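# Extract the right-side yellow rod and turn it flat

## Task

Take the yellow rod closest to the right arm, slide it outward until it stops at its full extension, then rotate it by 90 degrees so the little figures on it end up horizontal.

## Robot and tools

Robot: two six-joint arms, left_arm and right_arm, each with a parallel two-finger gripper and a fisheye wrist camera. Cameras: cam_left_wrist and cam_right_wrist, both 672x504.

Frames. The scene frame sits at table-top height halfway between the nominal arm bases: +x points out across the table, +y toward left_arm, +z up. Arm names do not match image sides. Calibrated bases in the scene frame: left_arm at (-0.028, +0.289, +0.027) m, right_arm at (-0.040, -0.349, +0.007) m, each with only a slight yaw. Reported gripper positions (end_effector_position, metres) and orientations (end_effector_quat_wxyz) are in that arm's own base frame and can be off by a few centimetres. The gripper's fingers extend along its +z axis and close along its y axis. The reported point lies between the pads, roughly 1 cm short of the fingertips. Fixed cameras and the table use the scene frame.

Row layout. Every command row has 14 numbers in [-1, 1], one list covering both arms. The first 7 are for left_arm and the last 7 for right_arm. Within each block of 7 the order is: wrist pitch, shoulder, wrist yaw, wrist roll, elbow, waist, gripper opening. The six joint numbers are offsets, not poses. They are scaled so that 1.0 equals 2.224 rad for shoulder, elbow and waist, and 8.485 rad for the three wrist joints. Each offset is measured from the arm's Joint targets as they were when the action or call began, not from the previous row. Sending 0 for a joint keeps its current target. The opening is absolute: +1 is fully open (0.094 m pad gap) and -1 is shut. A 0 counts as a real opening command, so to leave a gripper alone, resend its current value from Tool commands.

Joint ranges in rad:
- waist -2.618 to 3.054
- shoulder 0.000 to 3.142
- elbow 0.000 to 3.142
- wrist pitch -1.571 to 1.571
- wrist yaw -1.571 to 1.571
- wrist roll -2.094 to 2.094
An action that would push any joint more than 0.059 rad beyond its range is rejected for both arms. The true joint ends may differ by up to 0.059 rad.

Tools.
- execute_actions(actions, cameras): actions is a list of actions. Each action is a table of up to 15 rows, each row lasting 1/30 s. A short table repeats its last row until 15 steps are filled. An empty list only reports the state and images.
- move(target, speed, blend, opening_speed, blocking, cameras): target is one 14-number row or a list of up to 15 rows. Every row counts from the same starting Joint targets. All joints travel in sync, so the gripper path is usually curved, and nothing in the way is avoided. speed is in rad/s for the joint with the farthest to go: 0.01 to 12.57, default 0.5. It can be one value or one per target. blend, in rad, rounds the corners at intermediate targets. opening_speed sets how fast the opening changes, in units per second on the -1..+1 scale, minimum 0.2; use it for gentle closing. blocking=false returns early while the motion keeps running.
- wait(seconds 0 to 10, cameras): lets time pass while the arms hold their commands.
- stop(cameras): brakes a running move to rest.
- zoom_image(camera, region): camera is cam_left_wrist or cam_right_wrist. region is [x0, y0, x1, y1] in pixels of the latest image, at most 504 by 504. The result is an enlarged crop.
- read_manual(section): gives licence text only.
- finished_scene(scene): the integer number of the current scene. Ends it irreversibly, and the rod must stay in its final state afterwards.

Results. Each result gives, per arm:
- Joint positions and Joint velocities, in the row joint order plus the pad gap in m.
- Joint targets: the base for your next offsets.
- Joint torques: include the arm's own weight, have offsets and noise; numbers 2, 5 and 6 wrap at ±28 N m.
- grip_measured: on the opening scale. It follows the command up to the force limit, so it does not show the moment of contact.
- Tool commands.
Calls that ran actions also list joint positions at some steps. Other lines:
- "within noise": the arm is still.
- "joint sent to its limit": a joint was held at its end.
- "joint command not followed": the clearance check altered some targets.
- MOTOR HOT: the motor is at 75 °C or more. It precedes OVER-TEMPERATURE FAULT (90 °C, the arm folds and stays idle).
move adds a "move:" line with an outcome such as done, off_target, moving, held or fault, and possibly limits=held. Being done says nothing about contact.

Motion notes. Each joint's target can lead its measured angle only by 0.339 rad (big joints) or 2.2 rad (wrist joints). If an arm's targets would put the hand more than 200 mm from where it is, they are scaled back. Large moves may need several actions, and tiny ones may not start. To release a push or recover when an arm gets dragged, command targets back past the current Joint positions.

Avoid:
- contact or squeezing between the two arms, including one gripper closing on the other's fingers;
- fast impacts with fixed or heavy objects;
- dropping the rod or releasing it while it moves;
- strain on a camera cable;
- pushing toward unreachable poses or holding a stretched arm for long, which overheats the motors.
Approach slowly and grip gently, pull the rod out along its axis with moderate force, then turn it with wrist roll.

Each tool is called as name([rows], argument=value, ...), one row to a line, values as JSON.

## Session

execute_actions(actions=[])

Scene clock: 0.00 s.
left_arm: end_effector_position=(+0.4028, +0.0079, +0.1249) grip_measured=+1.000 end_effector_quat_wxyz=(+0.625, -0.028, +0.778, +0.057) | right_arm: end_effector_position=(+0.4019, -0.0301, +0.1142) grip_measured=+1.000 end_effector_quat_wxyz=(+0.608, +0.063, +0.791, -0.024)
Joint names: [wrist pitch, shoulder, wrist yaw, wrist roll, elbow, waist]
Joint positions: left_arm=[0.966 1.539 -0.191 0.014 0.356 -0.068 0.094] | right_arm=[0.914 1.54 0.073 0.059 0.363 -0.045 0.094]
Joint velocities: within noise
Joint torques (N m): no reading
Heat: left arm: 47 °C; right arm: 43 °C.
Joint targets: left_arm=[0.959 1.536 -0.192 0.014 0.359 -0.068] | right_arm=[0.904 1.537 0.071 0.060 0.366 -0.045]
Tool commands: left_gripper/opening=+1.0 right_gripper/opening=+1.0

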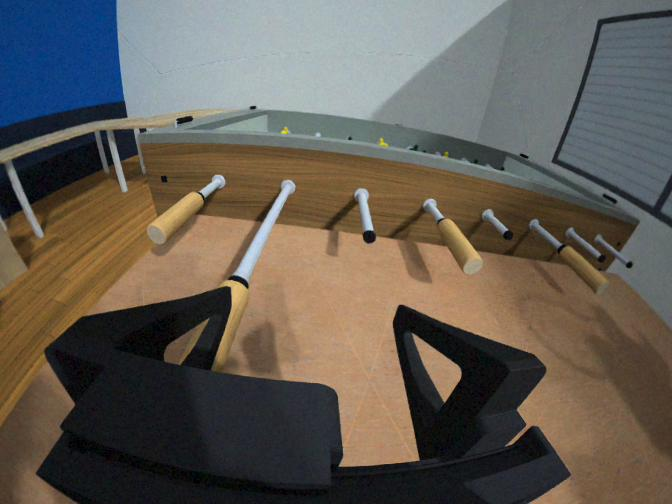

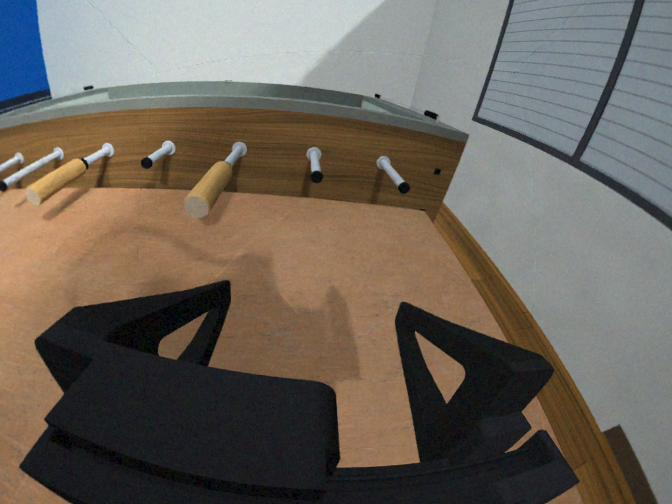

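zoom_image(camera="cam_left_wrist", region=[220, 90, 640, 300])

zoom_image(camera="cam_right_wrist", region=[0, 70, 480, 310])

Scaled by 1.200 from the camera's 672x504 image, which has a finer 960x720 frame.

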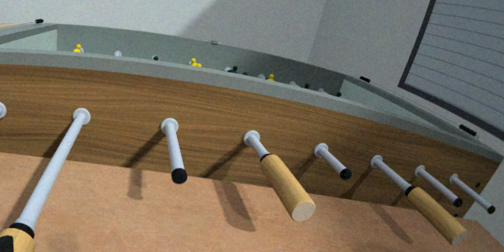

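Scaled by 1.050 from the camera's 672x504 image, which has a finer 960x720 frame.

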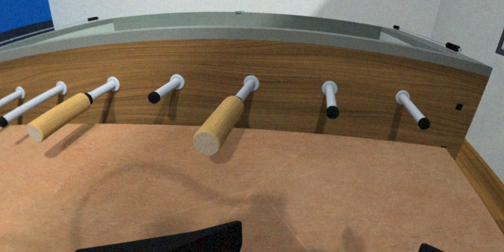

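move(target=[-0.1437,0,0.0639,0,0.423,-0.0594,1,0.0682,0.358,0.0243,-0.192,0.2179,0.1484,1], speed=0.9)

Scene clock: 87.07 s.
left_arm: end_effector_position=(+0.4535, -0.1487, +0.2585) grip_measured=+1.000 end_effector_quat_wxyz=(+0.484, +0.173, +0.837, -0.189) | right_arm: end_effector_position=(+0.5187, +0.0989, +0.0738) grip_measured=+1.000 end_effector_quat_wxyz=(+0.498, -0.504, +0.502, -0.496)
Joint names: [wrist pitch, shoulder, wrist yaw, wrist roll, elbow, waist]
Joint positions: left_arm=[-0.244 1.539 0.339 0.014 1.273 -0.193 0.094] | right_arm=[1.456 2.306 0.274 -1.567 0.838 0.279 0.094]
Joint velocities: within noise
Joint torques (N m): left_arm=[1.63 -8.99 0.2 0.01 9.52 -0.73] | right_arm=[1.96 -7.01 0.08 0 4.77 0.58]
Heat: left arm: 46 °C; right arm: 44 °C.
Joint targets: left_arm=[-0.260 1.536 0.350 0.014 1.300 -0.200] | right_arm=[1.483 2.334 0.277 -1.569 0.851 0.285]
move: done
camera_calibration:
cam_left_wrist: T_world_to_cam=[[-0.439759, -0.838158, 0.322651, -0.0193382], [-0.772992, 0.170313, -0.611127, 0.568596], [0.45727, -0.518155, -0.722786, 0.0255149], [0, 0, 0, 1]] pos_world=[0.419349, -0.0998273, 0.372166]
cam_right_wrist: T_world_to_cam=[[-0.0385988, 0.17763, 0.98334, -0.0795802], [-0.392515, -0.907669, 0.148554, 0.314195], [0.918935, -0.380242, 0.104758, -0.326959], [0, 0, 0, 1]] pos_world=[0.420709, 0.174997, 0.065831]

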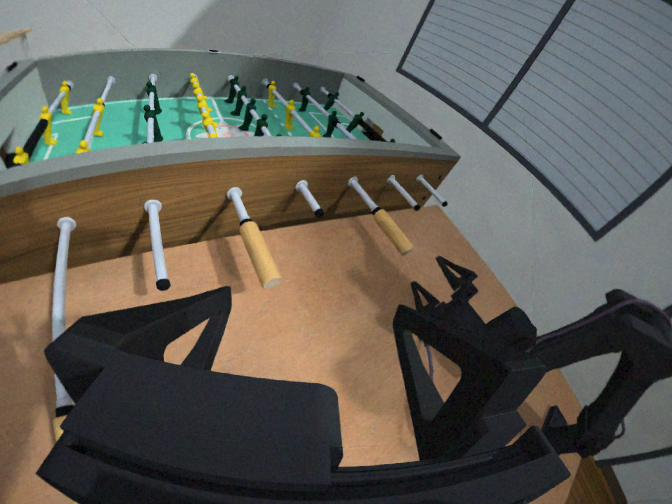

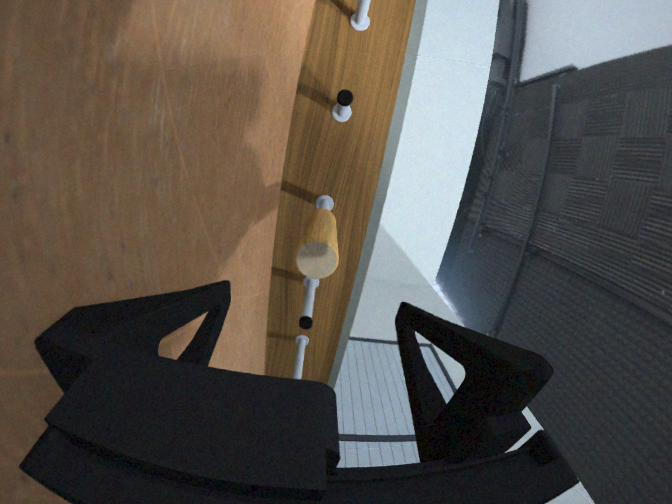

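zoom_image(camera="cam_left_wrist", region=[180, 60, 400, 170])

Scaled by 2.291 from the camera's 672x504 image, which has a finer 960x720 frame.

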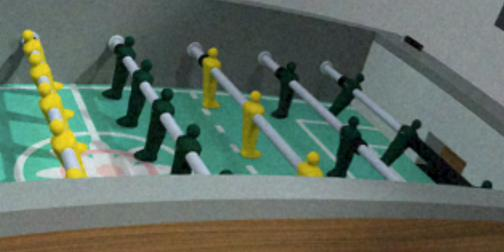

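move([
  [0,0,0,0,0,0,1,-0.0388,0.0913,-0.00825,0,0.2392,-0.0315,1],
  [0,0,0,0,0,0,1,-0.0388,0.0913,-0.00825,0,0.2392,-0.0315,-0.8],
], speed=0.4, opening_speed=1.2)

Scene clock: 118.63 s.
left_arm: end_effector_position=(+0.4534, -0.1488, +0.2583) grip_measured=+1.000 end_effector_quat_wxyz=(+0.483, +0.173, +0.837, -0.190) | right_arm: end_effector_position=(+0.6270, +0.1025, +0.0754) grip_measured=-0.309 end_effector_quat_wxyz=(+0.501, -0.500, +0.498, -0.501)
Joint names: [wrist pitch, shoulder, wrist yaw, wrist roll, elbow, waist]
Joint positions: left_arm=[-0.245 1.539 0.339 0.014 1.273 -0.193 0.094] | right_arm=[1.158 2.513 0.22 -1.573 1.36 0.222 0.032]
Joint velocities: within noise
Joint torques (N m): left_arm=[1.62 -9.01 0.19 0.01 9.48 -0.75] | right_arm=[1.69 -9.92 -0.1 0.06 7.12 -0.62]
Heat: left arm: 48 °C; right arm: 46 °C.
Joint targets: left_arm=[-0.260 1.536 0.350 0.014 1.300 -0.200] | right_arm=[1.153 2.537 0.207 -1.569 1.383 0.215]
move: done
camera_calibration:
cam_left_wrist: T_world_to_cam=[[-0.439738, -0.838039, 0.322987, -0.0195106], [-0.773404, 0.170511, -0.61055, 0.568533], [0.456592, -0.518282, -0.723124, 0.0257878], [0, 0, 0, 1]] pos_world=[0.419352, -0.0999267, 0.372067]
cam_right_wrist: T_world_to_cam=[[-0.0541336, 0.179435, 0.982279, -0.067863], [-0.396977, -0.906507, 0.143716, 0.362827], [0.916231, -0.382162, 0.120304, -0.424645], [0, 0, 0, 1]] pos_world=[0.529433, 0.178799, 0.0656028]

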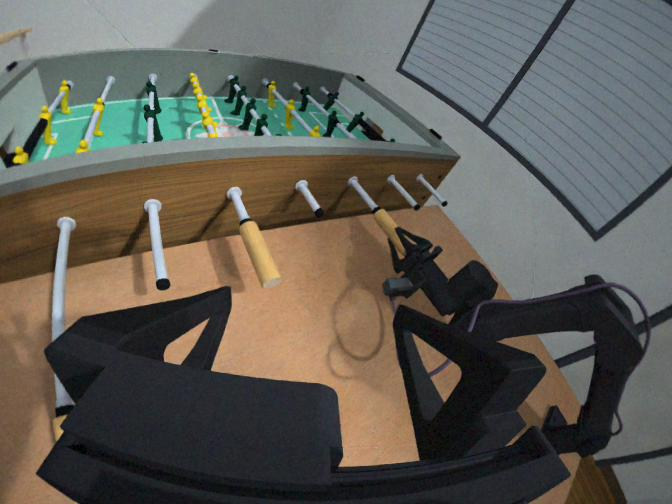

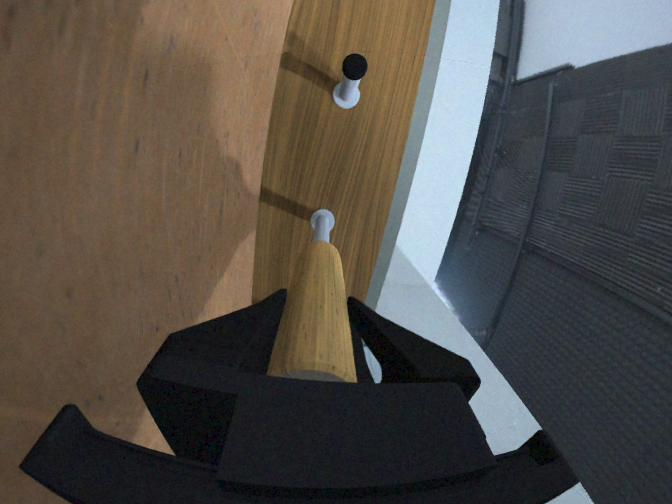

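move(target=[0,0,0,0,0,0,1,0,0,0,0.187,0,0,-0.8], speed=1.2)

zoom_image(camera="cam_left_wrist", region=[180, 60, 400, 170])

Scene clock: 126.50 s.
left_arm: end_effector_position=(+0.4534, -0.1488, +0.2583) grip_measured=+1.000 end_effector_quat_wxyz=(+0.483, +0.173, +0.837, -0.190) | right_arm: end_effector_position=(+0.6270, +0.1031, +0.0772) grip_measured=-0.310 end_effector_quat_wxyz=(+0.711, -0.005, +0.703, +0.000)
Joint names: [wrist pitch, shoulder, wrist yaw, wrist roll, elbow, waist]
Joint positions: left_arm=[-0.245 1.539 0.339 0.014 1.273 -0.193 0.094] | right_arm=[1.165 2.513 0.216 -0.01 1.36 0.222 0.032]
Joint velocities: within noise
Joint torques (N m): left_arm=[1.62 -8.98 0.2 0.01 9.48 -0.75] | right_arm=[1.62 -9.91 -0.06 0.34 7.1 -0.62]
Heat: left arm: 48 °C; right arm: 45 °C.
Joint targets: left_arm=[-0.260 1.536 0.350 0.014 1.300 -0.200] | right_arm=[1.153 2.537 0.207 0.018 1.383 0.215]
move: done
camera_calibration:
cam_left_wrist: T_world_to_cam=[[-0.439738, -0.838039, 0.322987, -0.0195106], [-0.773404, 0.170511, -0.61055, 0.568533], [0.456592, -0.518282, -0.723124, 0.0257878], [0, 0, 0, 1]] pos_world=[0.419352, -0.0999267, 0.372067]
cam_right_wrist: T_world_to_cam=[[-0.0452532, -0.981724, 0.18485, 0.10596], [-0.387317, -0.153324, -0.909108, 0.360663], [0.920835, -0.112736, -0.3733, -0.417136], [0, 0, 0, 1]] pos_world=[0.528599, 0.112296, 0.152578]

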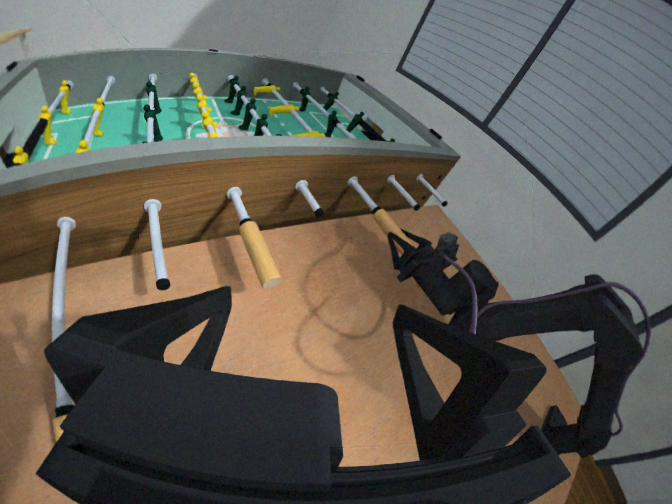

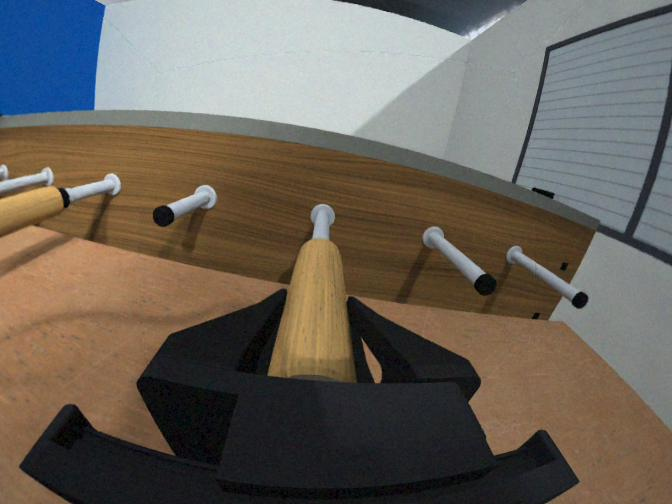

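Scaled by 2.291 from the camera's 672x504 image, which has a finer 960x720 frame.

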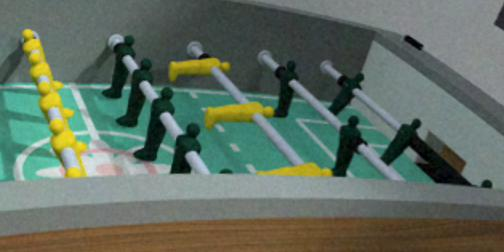

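move([
  [0,0,0,0,0,0,1,0.0335,-0.0941,0.0076,0,-0.2213,0.029,-0.8],
  [0,0,0,0,0,0,1,0.0331,-0.1859,0.0149,0.0039,-0.3566,0.057,-0.8],
], speed=0.3, blend=0.05)

Scene clock: 153.33 s.
left_arm: end_effector_position=(+0.4534, -0.1488, +0.2583) grip_measured=+1.000 end_effector_quat_wxyz=(+0.483, +0.173, +0.837, -0.190) | right_arm: end_effector_position=(+0.4928, +0.1023, +0.0745) grip_measured=-0.310 end_effector_quat_wxyz=(+0.672, -0.005, +0.740, +0.000)
Joint names: [wrist pitch, shoulder, wrist yaw, wrist roll, elbow, waist]
Joint positions: left_arm=[-0.245 1.539 0.339 0.014 1.273 -0.193 0.094] | right_arm=[1.353 2.18 0.299 0.023 0.726 0.309 0.032]
Joint velocities: within noise
Joint torques (N m): left_arm=[1.62 -8.96 0.2 0.01 9.47 -0.72] | right_arm=[2.47 -13.04 0.44 0.26 -6.42 3]
Heat: left arm: 48 °C; right arm: 45 °C.
Joint targets: left_arm=[-0.260 1.536 0.351 0.014 1.300 -0.200] | right_arm=[1.434 2.123 0.334 0.051 0.590 0.342]
move: off_target (right_arm); right_arm: the elbow is farthest, 0.136 rad from its target
camera_calibration:
cam_left_wrist: T_world_to_cam=[[-0.440057, -0.837827, 0.323103, -0.0193973], [-0.773358, 0.170743, -0.610545, 0.568535], [0.456364, -0.518548, -0.723077, 0.0258396], [0, 0, 0, 1]] pos_world=[0.419353, -0.0999256, 0.372067]
cam_right_wrist: T_world_to_cam=[[-0.0235433, -0.981798, 0.188465, 0.0886162], [-0.482573, -0.153939, -0.862222, 0.349531], [0.875539, -0.111248, -0.470165, -0.265324], [0, 0, 0, 1]] pos_world=[0.403062, 0.111293, 0.159926]

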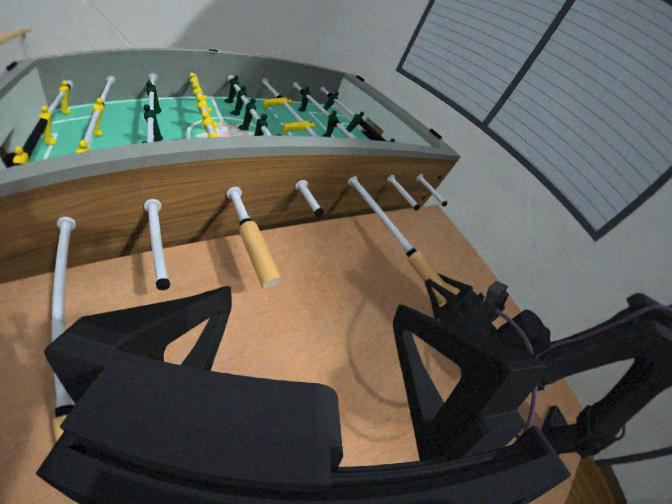

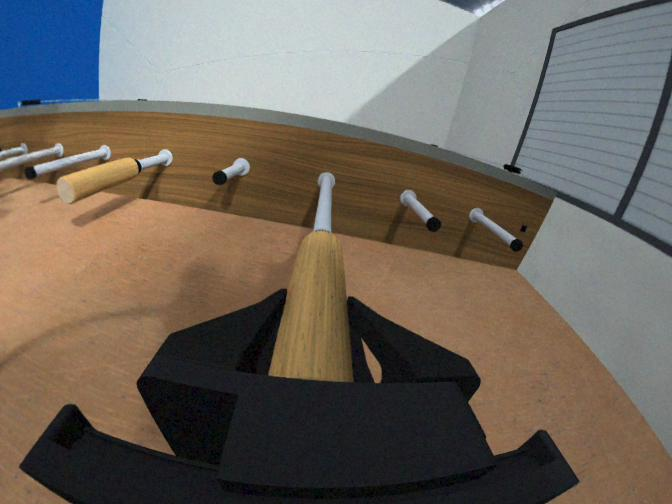

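move([
  [0,0,0,0,0,0,1,-0.0067,0.018,-0.0029,0,0.0459,-0.0104,-0.8],
  [0,0,0,0,0,0,1,-0.0067,0.018,-0.0029,0,0.0459,-0.0104,0.8],
], opening_speed=1.5, speed=0.3)

zoom_image(camera="cam_left_wrist", region=[180, 60, 400, 170])

Scene clock: 167.50 s.
left_arm: end_effector_position=(+0.4533, -0.1488, +0.2583) grip_measured=+1.000 end_effector_quat_wxyz=(+0.483, +0.173, +0.837, -0.190) | right_arm: end_effector_position=(+0.4874, +0.1006, +0.0710) grip_measured=+0.798 end_effector_quat_wxyz=(+0.670, +0.001, +0.742, +0.002)
Joint names: [wrist pitch, shoulder, wrist yaw, wrist roll, elbow, waist]
Joint positions: left_arm=[-0.245 1.539 0.339 0.014 1.273 -0.193 0.094] | right_arm=[1.368 2.18 0.308 0.037 0.704 0.312 0.084]
Joint velocities: within noise
Joint torques (N m): left_arm=[1.62 -9.01 0.19 0.01 9.48 -0.72] | right_arm=[1.81 -9.54 0.07 0.16 2.85 0.68]
Heat: left arm: 48 °C; right arm: 50 °C.
Joint targets: left_arm=[-0.260 1.536 0.351 0.014 1.300 -0.200] | right_arm=[1.377 2.163 0.309 0.051 0.692 0.319]
move: done; target 2's new numbers were sent with right_arm's elbow 0.045 rad from that target
camera_calibration:
cam_left_wrist: T_world_to_cam=[[-0.439911, -0.837831, 0.323291, -0.0194965], [-0.773621, 0.170735, -0.610214, 0.568462], [0.456059, -0.518544, -0.723272, 0.0259678], [0, 0, 0, 1]] pos_world=[0.419354, -0.0999256, 0.371968]
cam_right_wrist: T_world_to_cam=[[-0.0293267, -0.983499, 0.178523, 0.0910986], [-0.489086, -0.141642, -0.860658, 0.345523], [0.871743, -0.112554, -0.476861, -0.259967], [0, 0, 0, 1]] pos_world=[0.398286, 0.109276, 0.157146]

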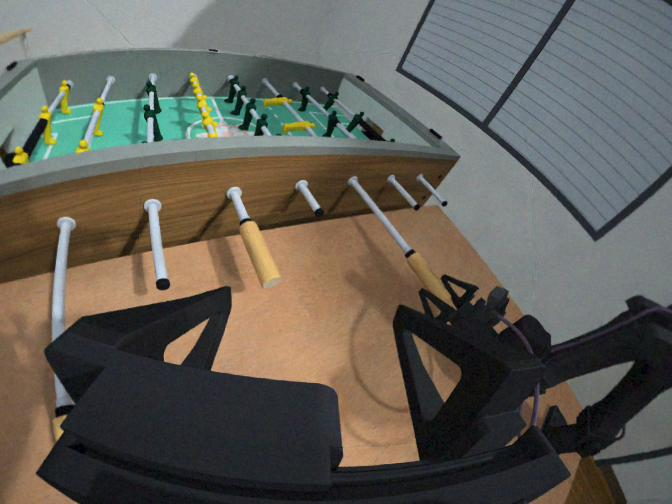

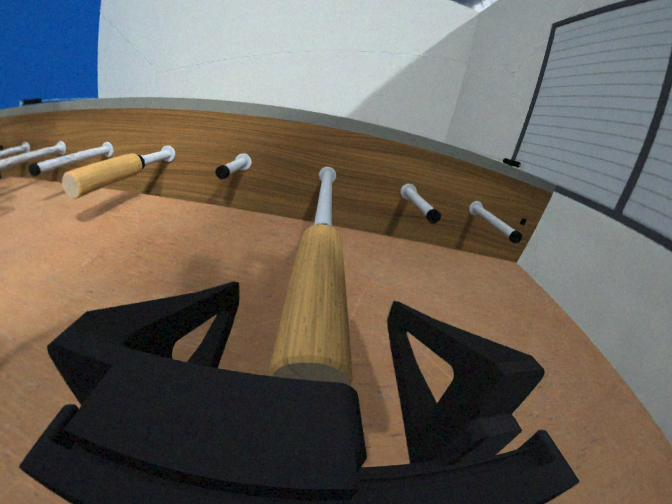

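Scaled by 2.291 from the camera's 672x504 image, which has a finer 960x720 frame.

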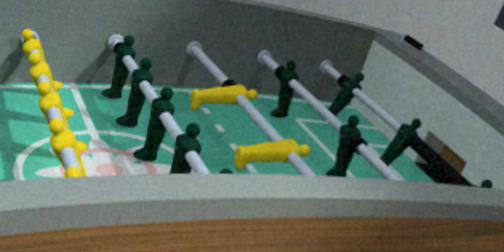

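finished_scene(scene=1)

The scene is finished: the task was done.


## Next scene

The same job, from a new start.

execute_actions(actions=[])

Scene clock: 0.00 s.
left_arm: end_effector_position=(+0.4067, +0.0376, +0.1163) grip_measured=+1.000 end_effector_quat_wxyz=(+0.597, -0.093, +0.793, +0.071) | right_arm: end_effector_position=(+0.3928, -0.0048, +0.1143) grip_measured=+1.000 end_effector_quat_wxyz=(+0.608, +0.033, +0.793, -0.013)
Joint names: [wrist pitch, shoulder, wrist yaw, wrist roll, elbow, waist]
Joint positions: left_arm=[0.845 1.542 -0.242 -0.068 0.409 -0.016 0.094] | right_arm=[0.909 1.498 0.082 0.042 0.325 0.023 0.094]
Joint velocities: within noise
Joint torques (N m): no reading
Heat: left arm: 43 °C; right arm: 40 °C.
Joint targets: left_arm=[0.833 1.540 -0.243 -0.068 0.411 -0.016] | right_arm=[0.899 1.495 0.080 0.043 0.328 0.023]
Tool commands: left_gripper/opening=+1.0 right_gripper/opening=+1.0
camera_calibration:
cam_left_wrist: T_world_to_cam=[[0.207287, -0.962694, 0.173931, -0.0790407], [-0.569143, -0.263281, -0.778948, 0.366677], [0.795681, 0.062474, -0.602485, -0.132805], [0, 0, 0, 1]] pos_world=[0.330746, 0.0287439, 0.219357]
cam_right_wrist: T_world_to_cam=[[-0.0674914, -0.98389, 0.165543, -0.00657283], [-0.627243, -0.0871895, -0.773928, 0.366259], [0.775894, -0.156069, -0.611254, -0.115862], [0, 0, 0, 1]] pos_world=[0.319186, 0.0073845, 0.213725]

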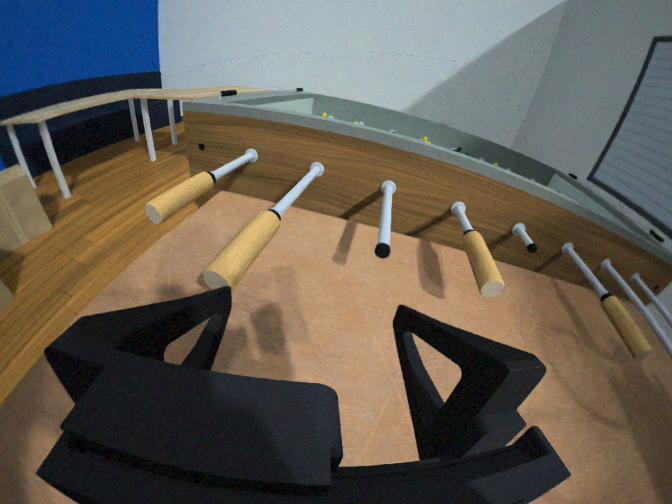

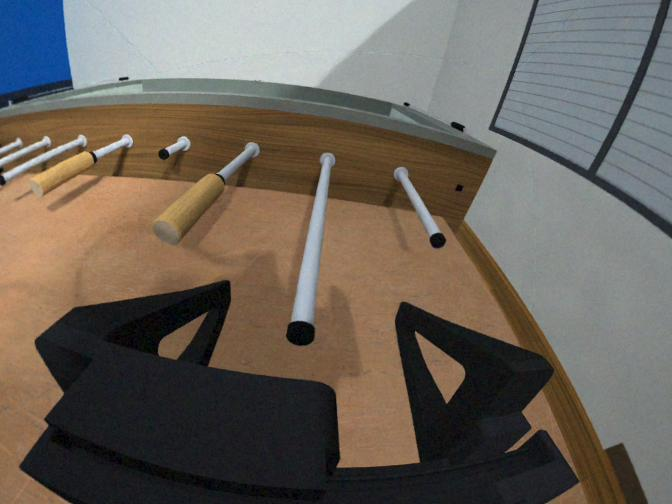

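move([
  [-0.1288,0,0.0699,0.0097,0.3997,-0.0827,1,0,0,0.0636,-0.1901,0,0.2353,0.5],
  [-0.1288,0,0.0699,0.0097,0.3997,-0.0827,1,0.0767,0.3527,0.0643,-0.1901,0.1605,0.2353,0.5],
], speed=1.1, blend=0.1)

zoom_image(camera="cam_left_wrist", region=[180, 60, 400, 170])

Scene clock: 51.67 s.
left_arm: end_effector_position=(+0.4546, -0.1498, +0.2591) grip_measured=+1.000 end_effector_quat_wxyz=(+0.484, +0.169, +0.837, -0.192) | right_arm: end_effector_position=(+0.4485, +0.1464, +0.0577) grip_measured=+0.501 end_effector_quat_wxyz=(-0.444, +0.511, -0.527, +0.513)
Joint names: [wrist pitch, shoulder, wrist yaw, wrist roll, elbow, waist]
Joint positions: left_arm=[-0.238 1.542 0.337 0.003 1.275 -0.195 0.094] | right_arm=[1.482 2.251 0.625 -1.57 0.673 0.539 0.071]
Joint velocities: within noise
Joint torques (N m): left_arm=[1.64 -8.87 0.21 0.11 9.5 -0.5] | right_arm=[2.28 -6 0.09 0.01 3.93 0.66]
Heat: left arm: 44 °C; right arm: 43 °C.
Joint targets: left_arm=[-0.260 1.540 0.350 0.015 1.301 -0.200] | right_arm=[1.549 2.280 0.626 -1.570 0.685 0.546]
move: off_target (right_arm); right_arm: the wrist pitch is farthest, 0.068 rad from its target
camera_calibration:
cam_left_wrist: T_world_to_cam=[[-0.436114, -0.837294, 0.329762, -0.0232901], [-0.774227, 0.162337, -0.611735, 0.569475], [0.458669, -0.522096, -0.719053, 0.0226765], [0, 0, 0, 1]] pos_world=[0.420345, -0.100109, 0.372354]
cam_right_wrist: T_world_to_cam=[[0.0468199, 0.229393, 0.972207, -0.1201], [-0.459719, -0.859128, 0.224851, 0.350779], [0.886829, -0.457469, 0.065232, -0.214771], [0, 0, 0, 1]] pos_world=[0.357348, 0.230663, 0.0518988]

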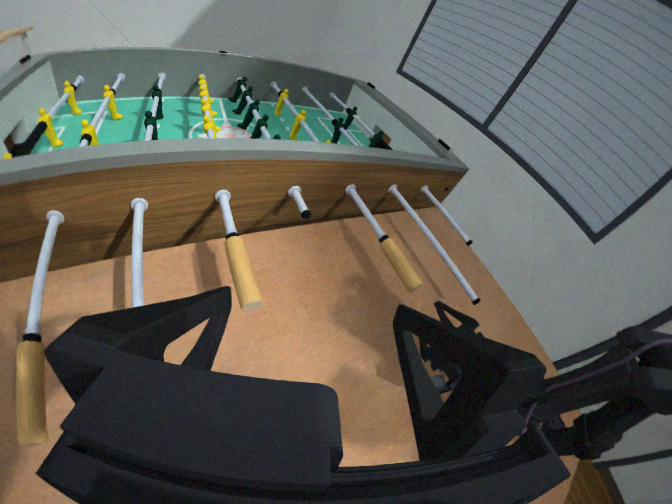

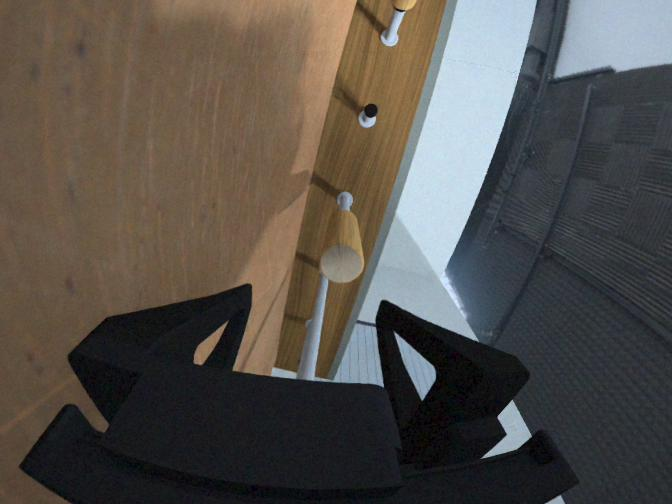

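Scaled by 2.291 from the camera's 672x504 image, which has a finer 960x720 frame.

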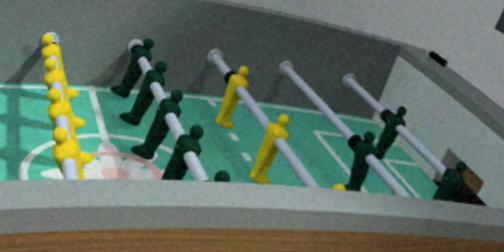

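move([
  [0,0,0,0,0,0,1,-0.0273,0.0586,-0.0176,0.0365,0.1835,-0.0692,0.7],
  [0,0,0,0,0,0,1,-0.0273,0.0586,-0.0176,0.0365,0.1835,-0.0692,-0.8],
  [0,0,0,0,0,0,1,-0.0273,0.0586,-0.0176,0.186,0.1835,-0.0692,-0.8],
], speed=[0.4,0.4,1.2], opening_speed=1.2)

zoom_image(camera="cam_left_wrist", region=[180, 60, 400, 170])

Scene clock: 78.43 s.
left_arm: end_effector_position=(+0.4545, -0.1498, +0.2589) grip_measured=+1.000 end_effector_quat_wxyz=(+0.484, +0.169, +0.837, -0.192) | right_arm: end_effector_position=(+0.5512, +0.1436, +0.0712) grip_measured=-0.307 end_effector_quat_wxyz=(+0.699, +0.014, +0.714, -0.036)
Joint names: [wrist pitch, shoulder, wrist yaw, wrist roll, elbow, waist]
Joint positions: left_arm=[-0.239 1.542 0.337 0.003 1.275 -0.195 0.094] | right_arm=[1.297 2.392 0.468 -0.023 1.074 0.396 0.033]
Joint velocities: within noise
Joint torques (N m): left_arm=[1.65 -8.92 0.22 0.11 9.5 -0.53] | right_arm=[1.9 -9.06 0.15 0.33 5.91 -0.35]
Heat: left arm: 44 °C; right arm: 47 °C.
Joint targets: left_arm=[-0.260 1.540 0.350 0.014 1.301 -0.200] | right_arm=[1.318 2.410 0.476 0.008 1.094 0.392]
move: done
camera_calibration:
cam_left_wrist: T_world_to_cam=[[-0.436127, -0.837132, 0.330156, -0.0233805], [-0.774634, 0.162529, -0.611168, 0.569397], [0.457969, -0.522297, -0.719354, 0.022991], [0, 0, 0, 1]] pos_world=[0.420348, -0.100108, 0.372255]
cam_right_wrist: T_world_to_cam=[[-0.114666, -0.970742, 0.210978, 0.178143], [-0.427095, -0.143575, -0.892735, 0.351418], [0.896907, -0.192474, -0.398136, -0.318603], [0, 0, 0, 1]] pos_world=[0.456273, 0.162063, 0.149292]

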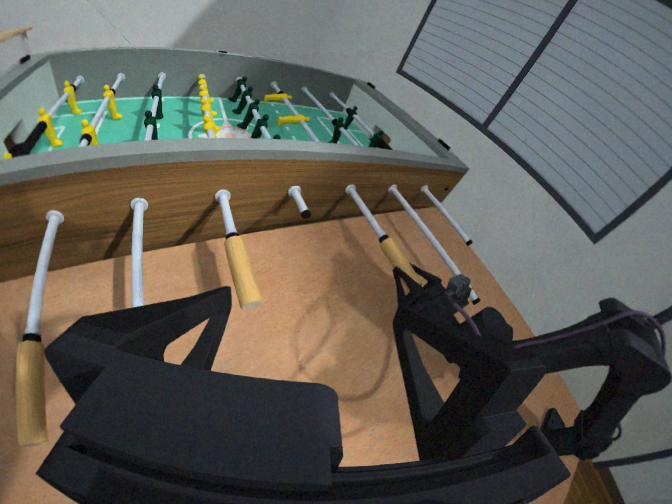

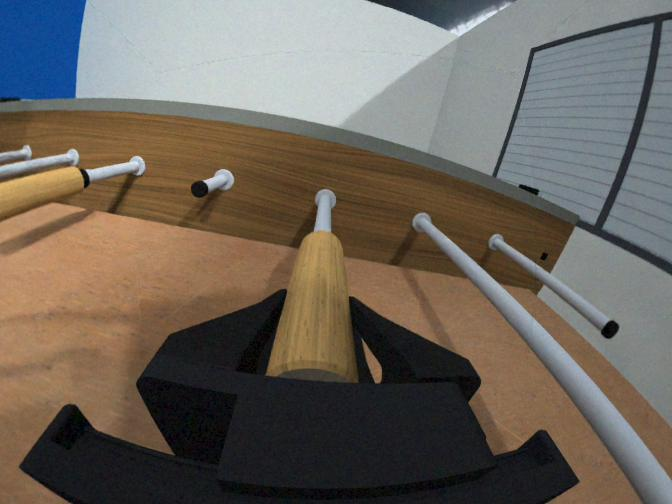

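Scaled by 2.291 from the camera's 672x504 image, which has a finer 960x720 frame.

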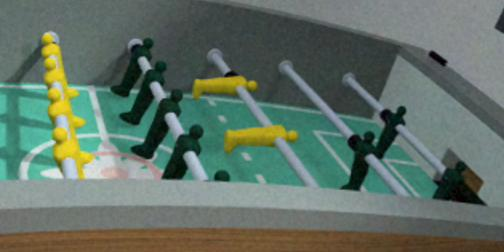

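move([
  [0,0,0,0,0,0,1,0.0163,-0.0364,0.0095,0,-0.0996,0.0357,-0.8],
  [0,0,0,0,0,0,1,0.0155,-0.1261,0.0263,0.0075,-0.2311,0.0998,-0.8],
], speed=0.3, blend=0.05)

zoom_image(camera="cam_left_wrist", region=[180, 60, 400, 170])

Scene clock: 92.70 s.
left_arm: end_effector_position=(+0.4545, -0.1498, +0.2589) grip_measured=+1.000 end_effector_quat_wxyz=(+0.484, +0.169, +0.837, -0.192) | right_arm: end_effector_position=(+0.4666, +0.1495, +0.0708) grip_measured=-0.307 end_effector_quat_wxyz=(+0.671, +0.019, +0.741, -0.036)
Joint names: [wrist pitch, shoulder, wrist yaw, wrist roll, elbow, waist]
Joint positions: left_arm=[-0.239 1.542 0.337 0.004 1.275 -0.195 0.094] | right_arm=[1.339 2.192 0.591 0.039 0.735 0.515 0.033]
Joint velocities: within noise
Joint torques (N m): left_arm=[1.65 -8.87 0.22 0.11 9.52 -0.55] | right_arm=[2.69 -13.65 1.28 0.36 -8.16 8.94]
Heat: left arm: 44 °C; right arm: 46 °C.
Joint targets: left_arm=[-0.260 1.540 0.350 0.015 1.301 -0.200] | right_arm=[1.449 2.130 0.700 0.072 0.579 0.614]
move: off_target (right_arm); right_arm: the elbow is farthest, 0.155 rad from its target
camera_calibration:
cam_left_wrist: T_world_to_cam=[[-0.436361, -0.837133, 0.329844, -0.0232505], [-0.774507, 0.162879, -0.611236, 0.56942], [0.457961, -0.522186, -0.719439, 0.0229845], [0, 0, 0, 1]] pos_world=[0.420348, -0.100208, 0.372255]
cam_right_wrist: T_world_to_cam=[[-0.106385, -0.972189, 0.20864, 0.170809], [-0.496949, -0.129759, -0.858024, 0.343876], [0.861234, -0.194964, -0.469324, -0.219704], [0, 0, 0, 1]] pos_world=[0.378277, 0.167845, 0.156303]

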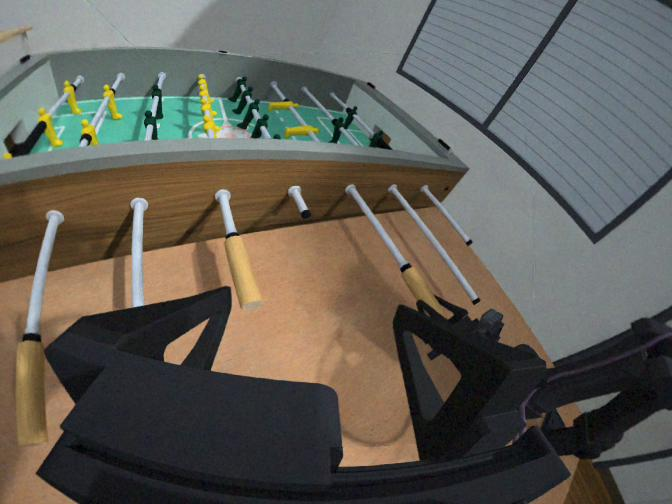

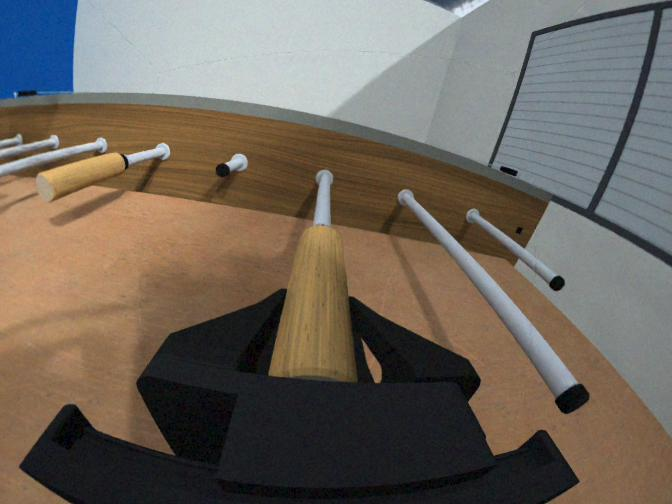

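Scaled by 2.291 from the camera's 672x504 image, which has a finer 960x720 frame.

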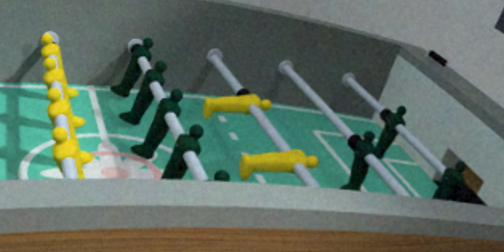

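move([
  [0,0,0,0,0,0,1,-0.0091,0.0195,-0.0103,0,0.0523,-0.0356,-0.8],
  [0,0,0,0,0,0,1,-0.0091,0.0195,-0.0103,0,0.0523,-0.0356,0.6],
], opening_speed=1.5, speed=0.3)

zoom_image(camera="cam_left_wrist", region=[180, 60, 400, 170])

Scene clock: 104.50 s.
left_arm: end_effector_position=(+0.4544, -0.1499, +0.2588) grip_measured=+1.000 end_effector_quat_wxyz=(+0.484, +0.169, +0.837, -0.192) | right_arm: end_effector_position=(+0.4583, +0.1506, +0.0671) grip_measured=+0.598 end_effector_quat_wxyz=(+0.669, +0.024, +0.743, -0.033)
Joint names: [wrist pitch, shoulder, wrist yaw, wrist roll, elbow, waist]
Joint positions: left_arm=[-0.24 1.542 0.338 0.004 1.275 -0.195 0.094] | right_arm=[1.355 2.191 0.609 0.056 0.709 0.531 0.075]
Joint velocities: within noise
Joint torques (N m): left_arm=[1.65 -8.87 0.21 0.11 9.48 -0.5] | right_arm=[1.83 -9.78 0.15 0.18 2.59 0.39]
Heat: left arm: 44 °C; right arm: 48 °C.
Joint targets: left_arm=[-0.260 1.540 0.350 0.015 1.301 -0.200] | right_arm=[1.372 2.173 0.612 0.072 0.696 0.535]
move: done; target 2's new numbers were sent with right_arm's wrist pitch 0.048 rad from that target
camera_calibration:
cam_left_wrist: T_world_to_cam=[[-0.436508, -0.836952, 0.330109, -0.0232782], [-0.774705, 0.163081, -0.610931, 0.569273], [0.457485, -0.522414, -0.719577, 0.0231869], [0, 0, 0, 1]] pos_world=[0.42025, -0.100207, 0.372156]
cam_right_wrist: T_world_to_cam=[[-0.108747, -0.974002, 0.19873, 0.173786], [-0.501824, -0.118783, -0.856775, 0.337195], [0.858106, -0.1929, -0.47586, -0.212542], [0, 0, 0, 1]] pos_world=[0.370495, 0.168322, 0.153223]

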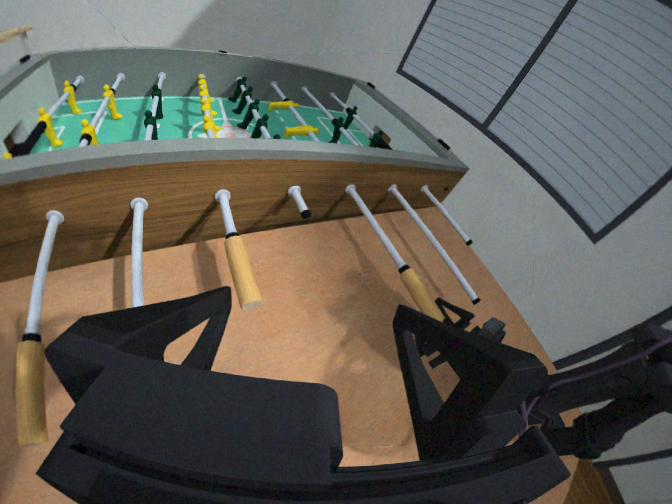

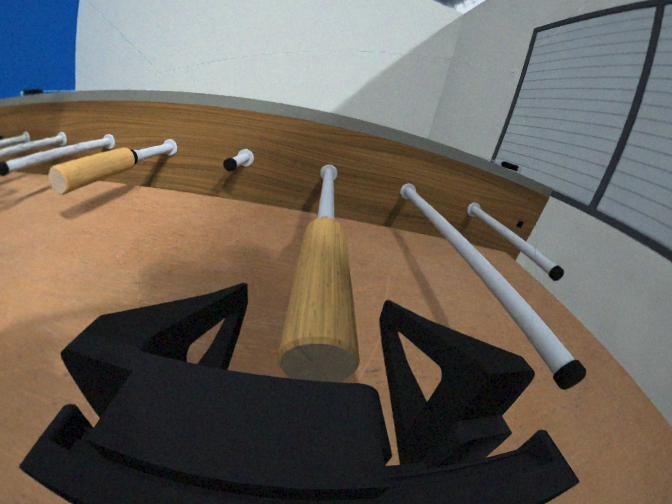

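Scaled by 2.291 from the camera's 672x504 image, which has a finer 960x720 frame.

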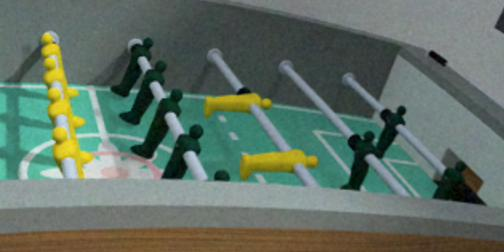

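finished_scene(scene=2)

The scene is finished: the task was done.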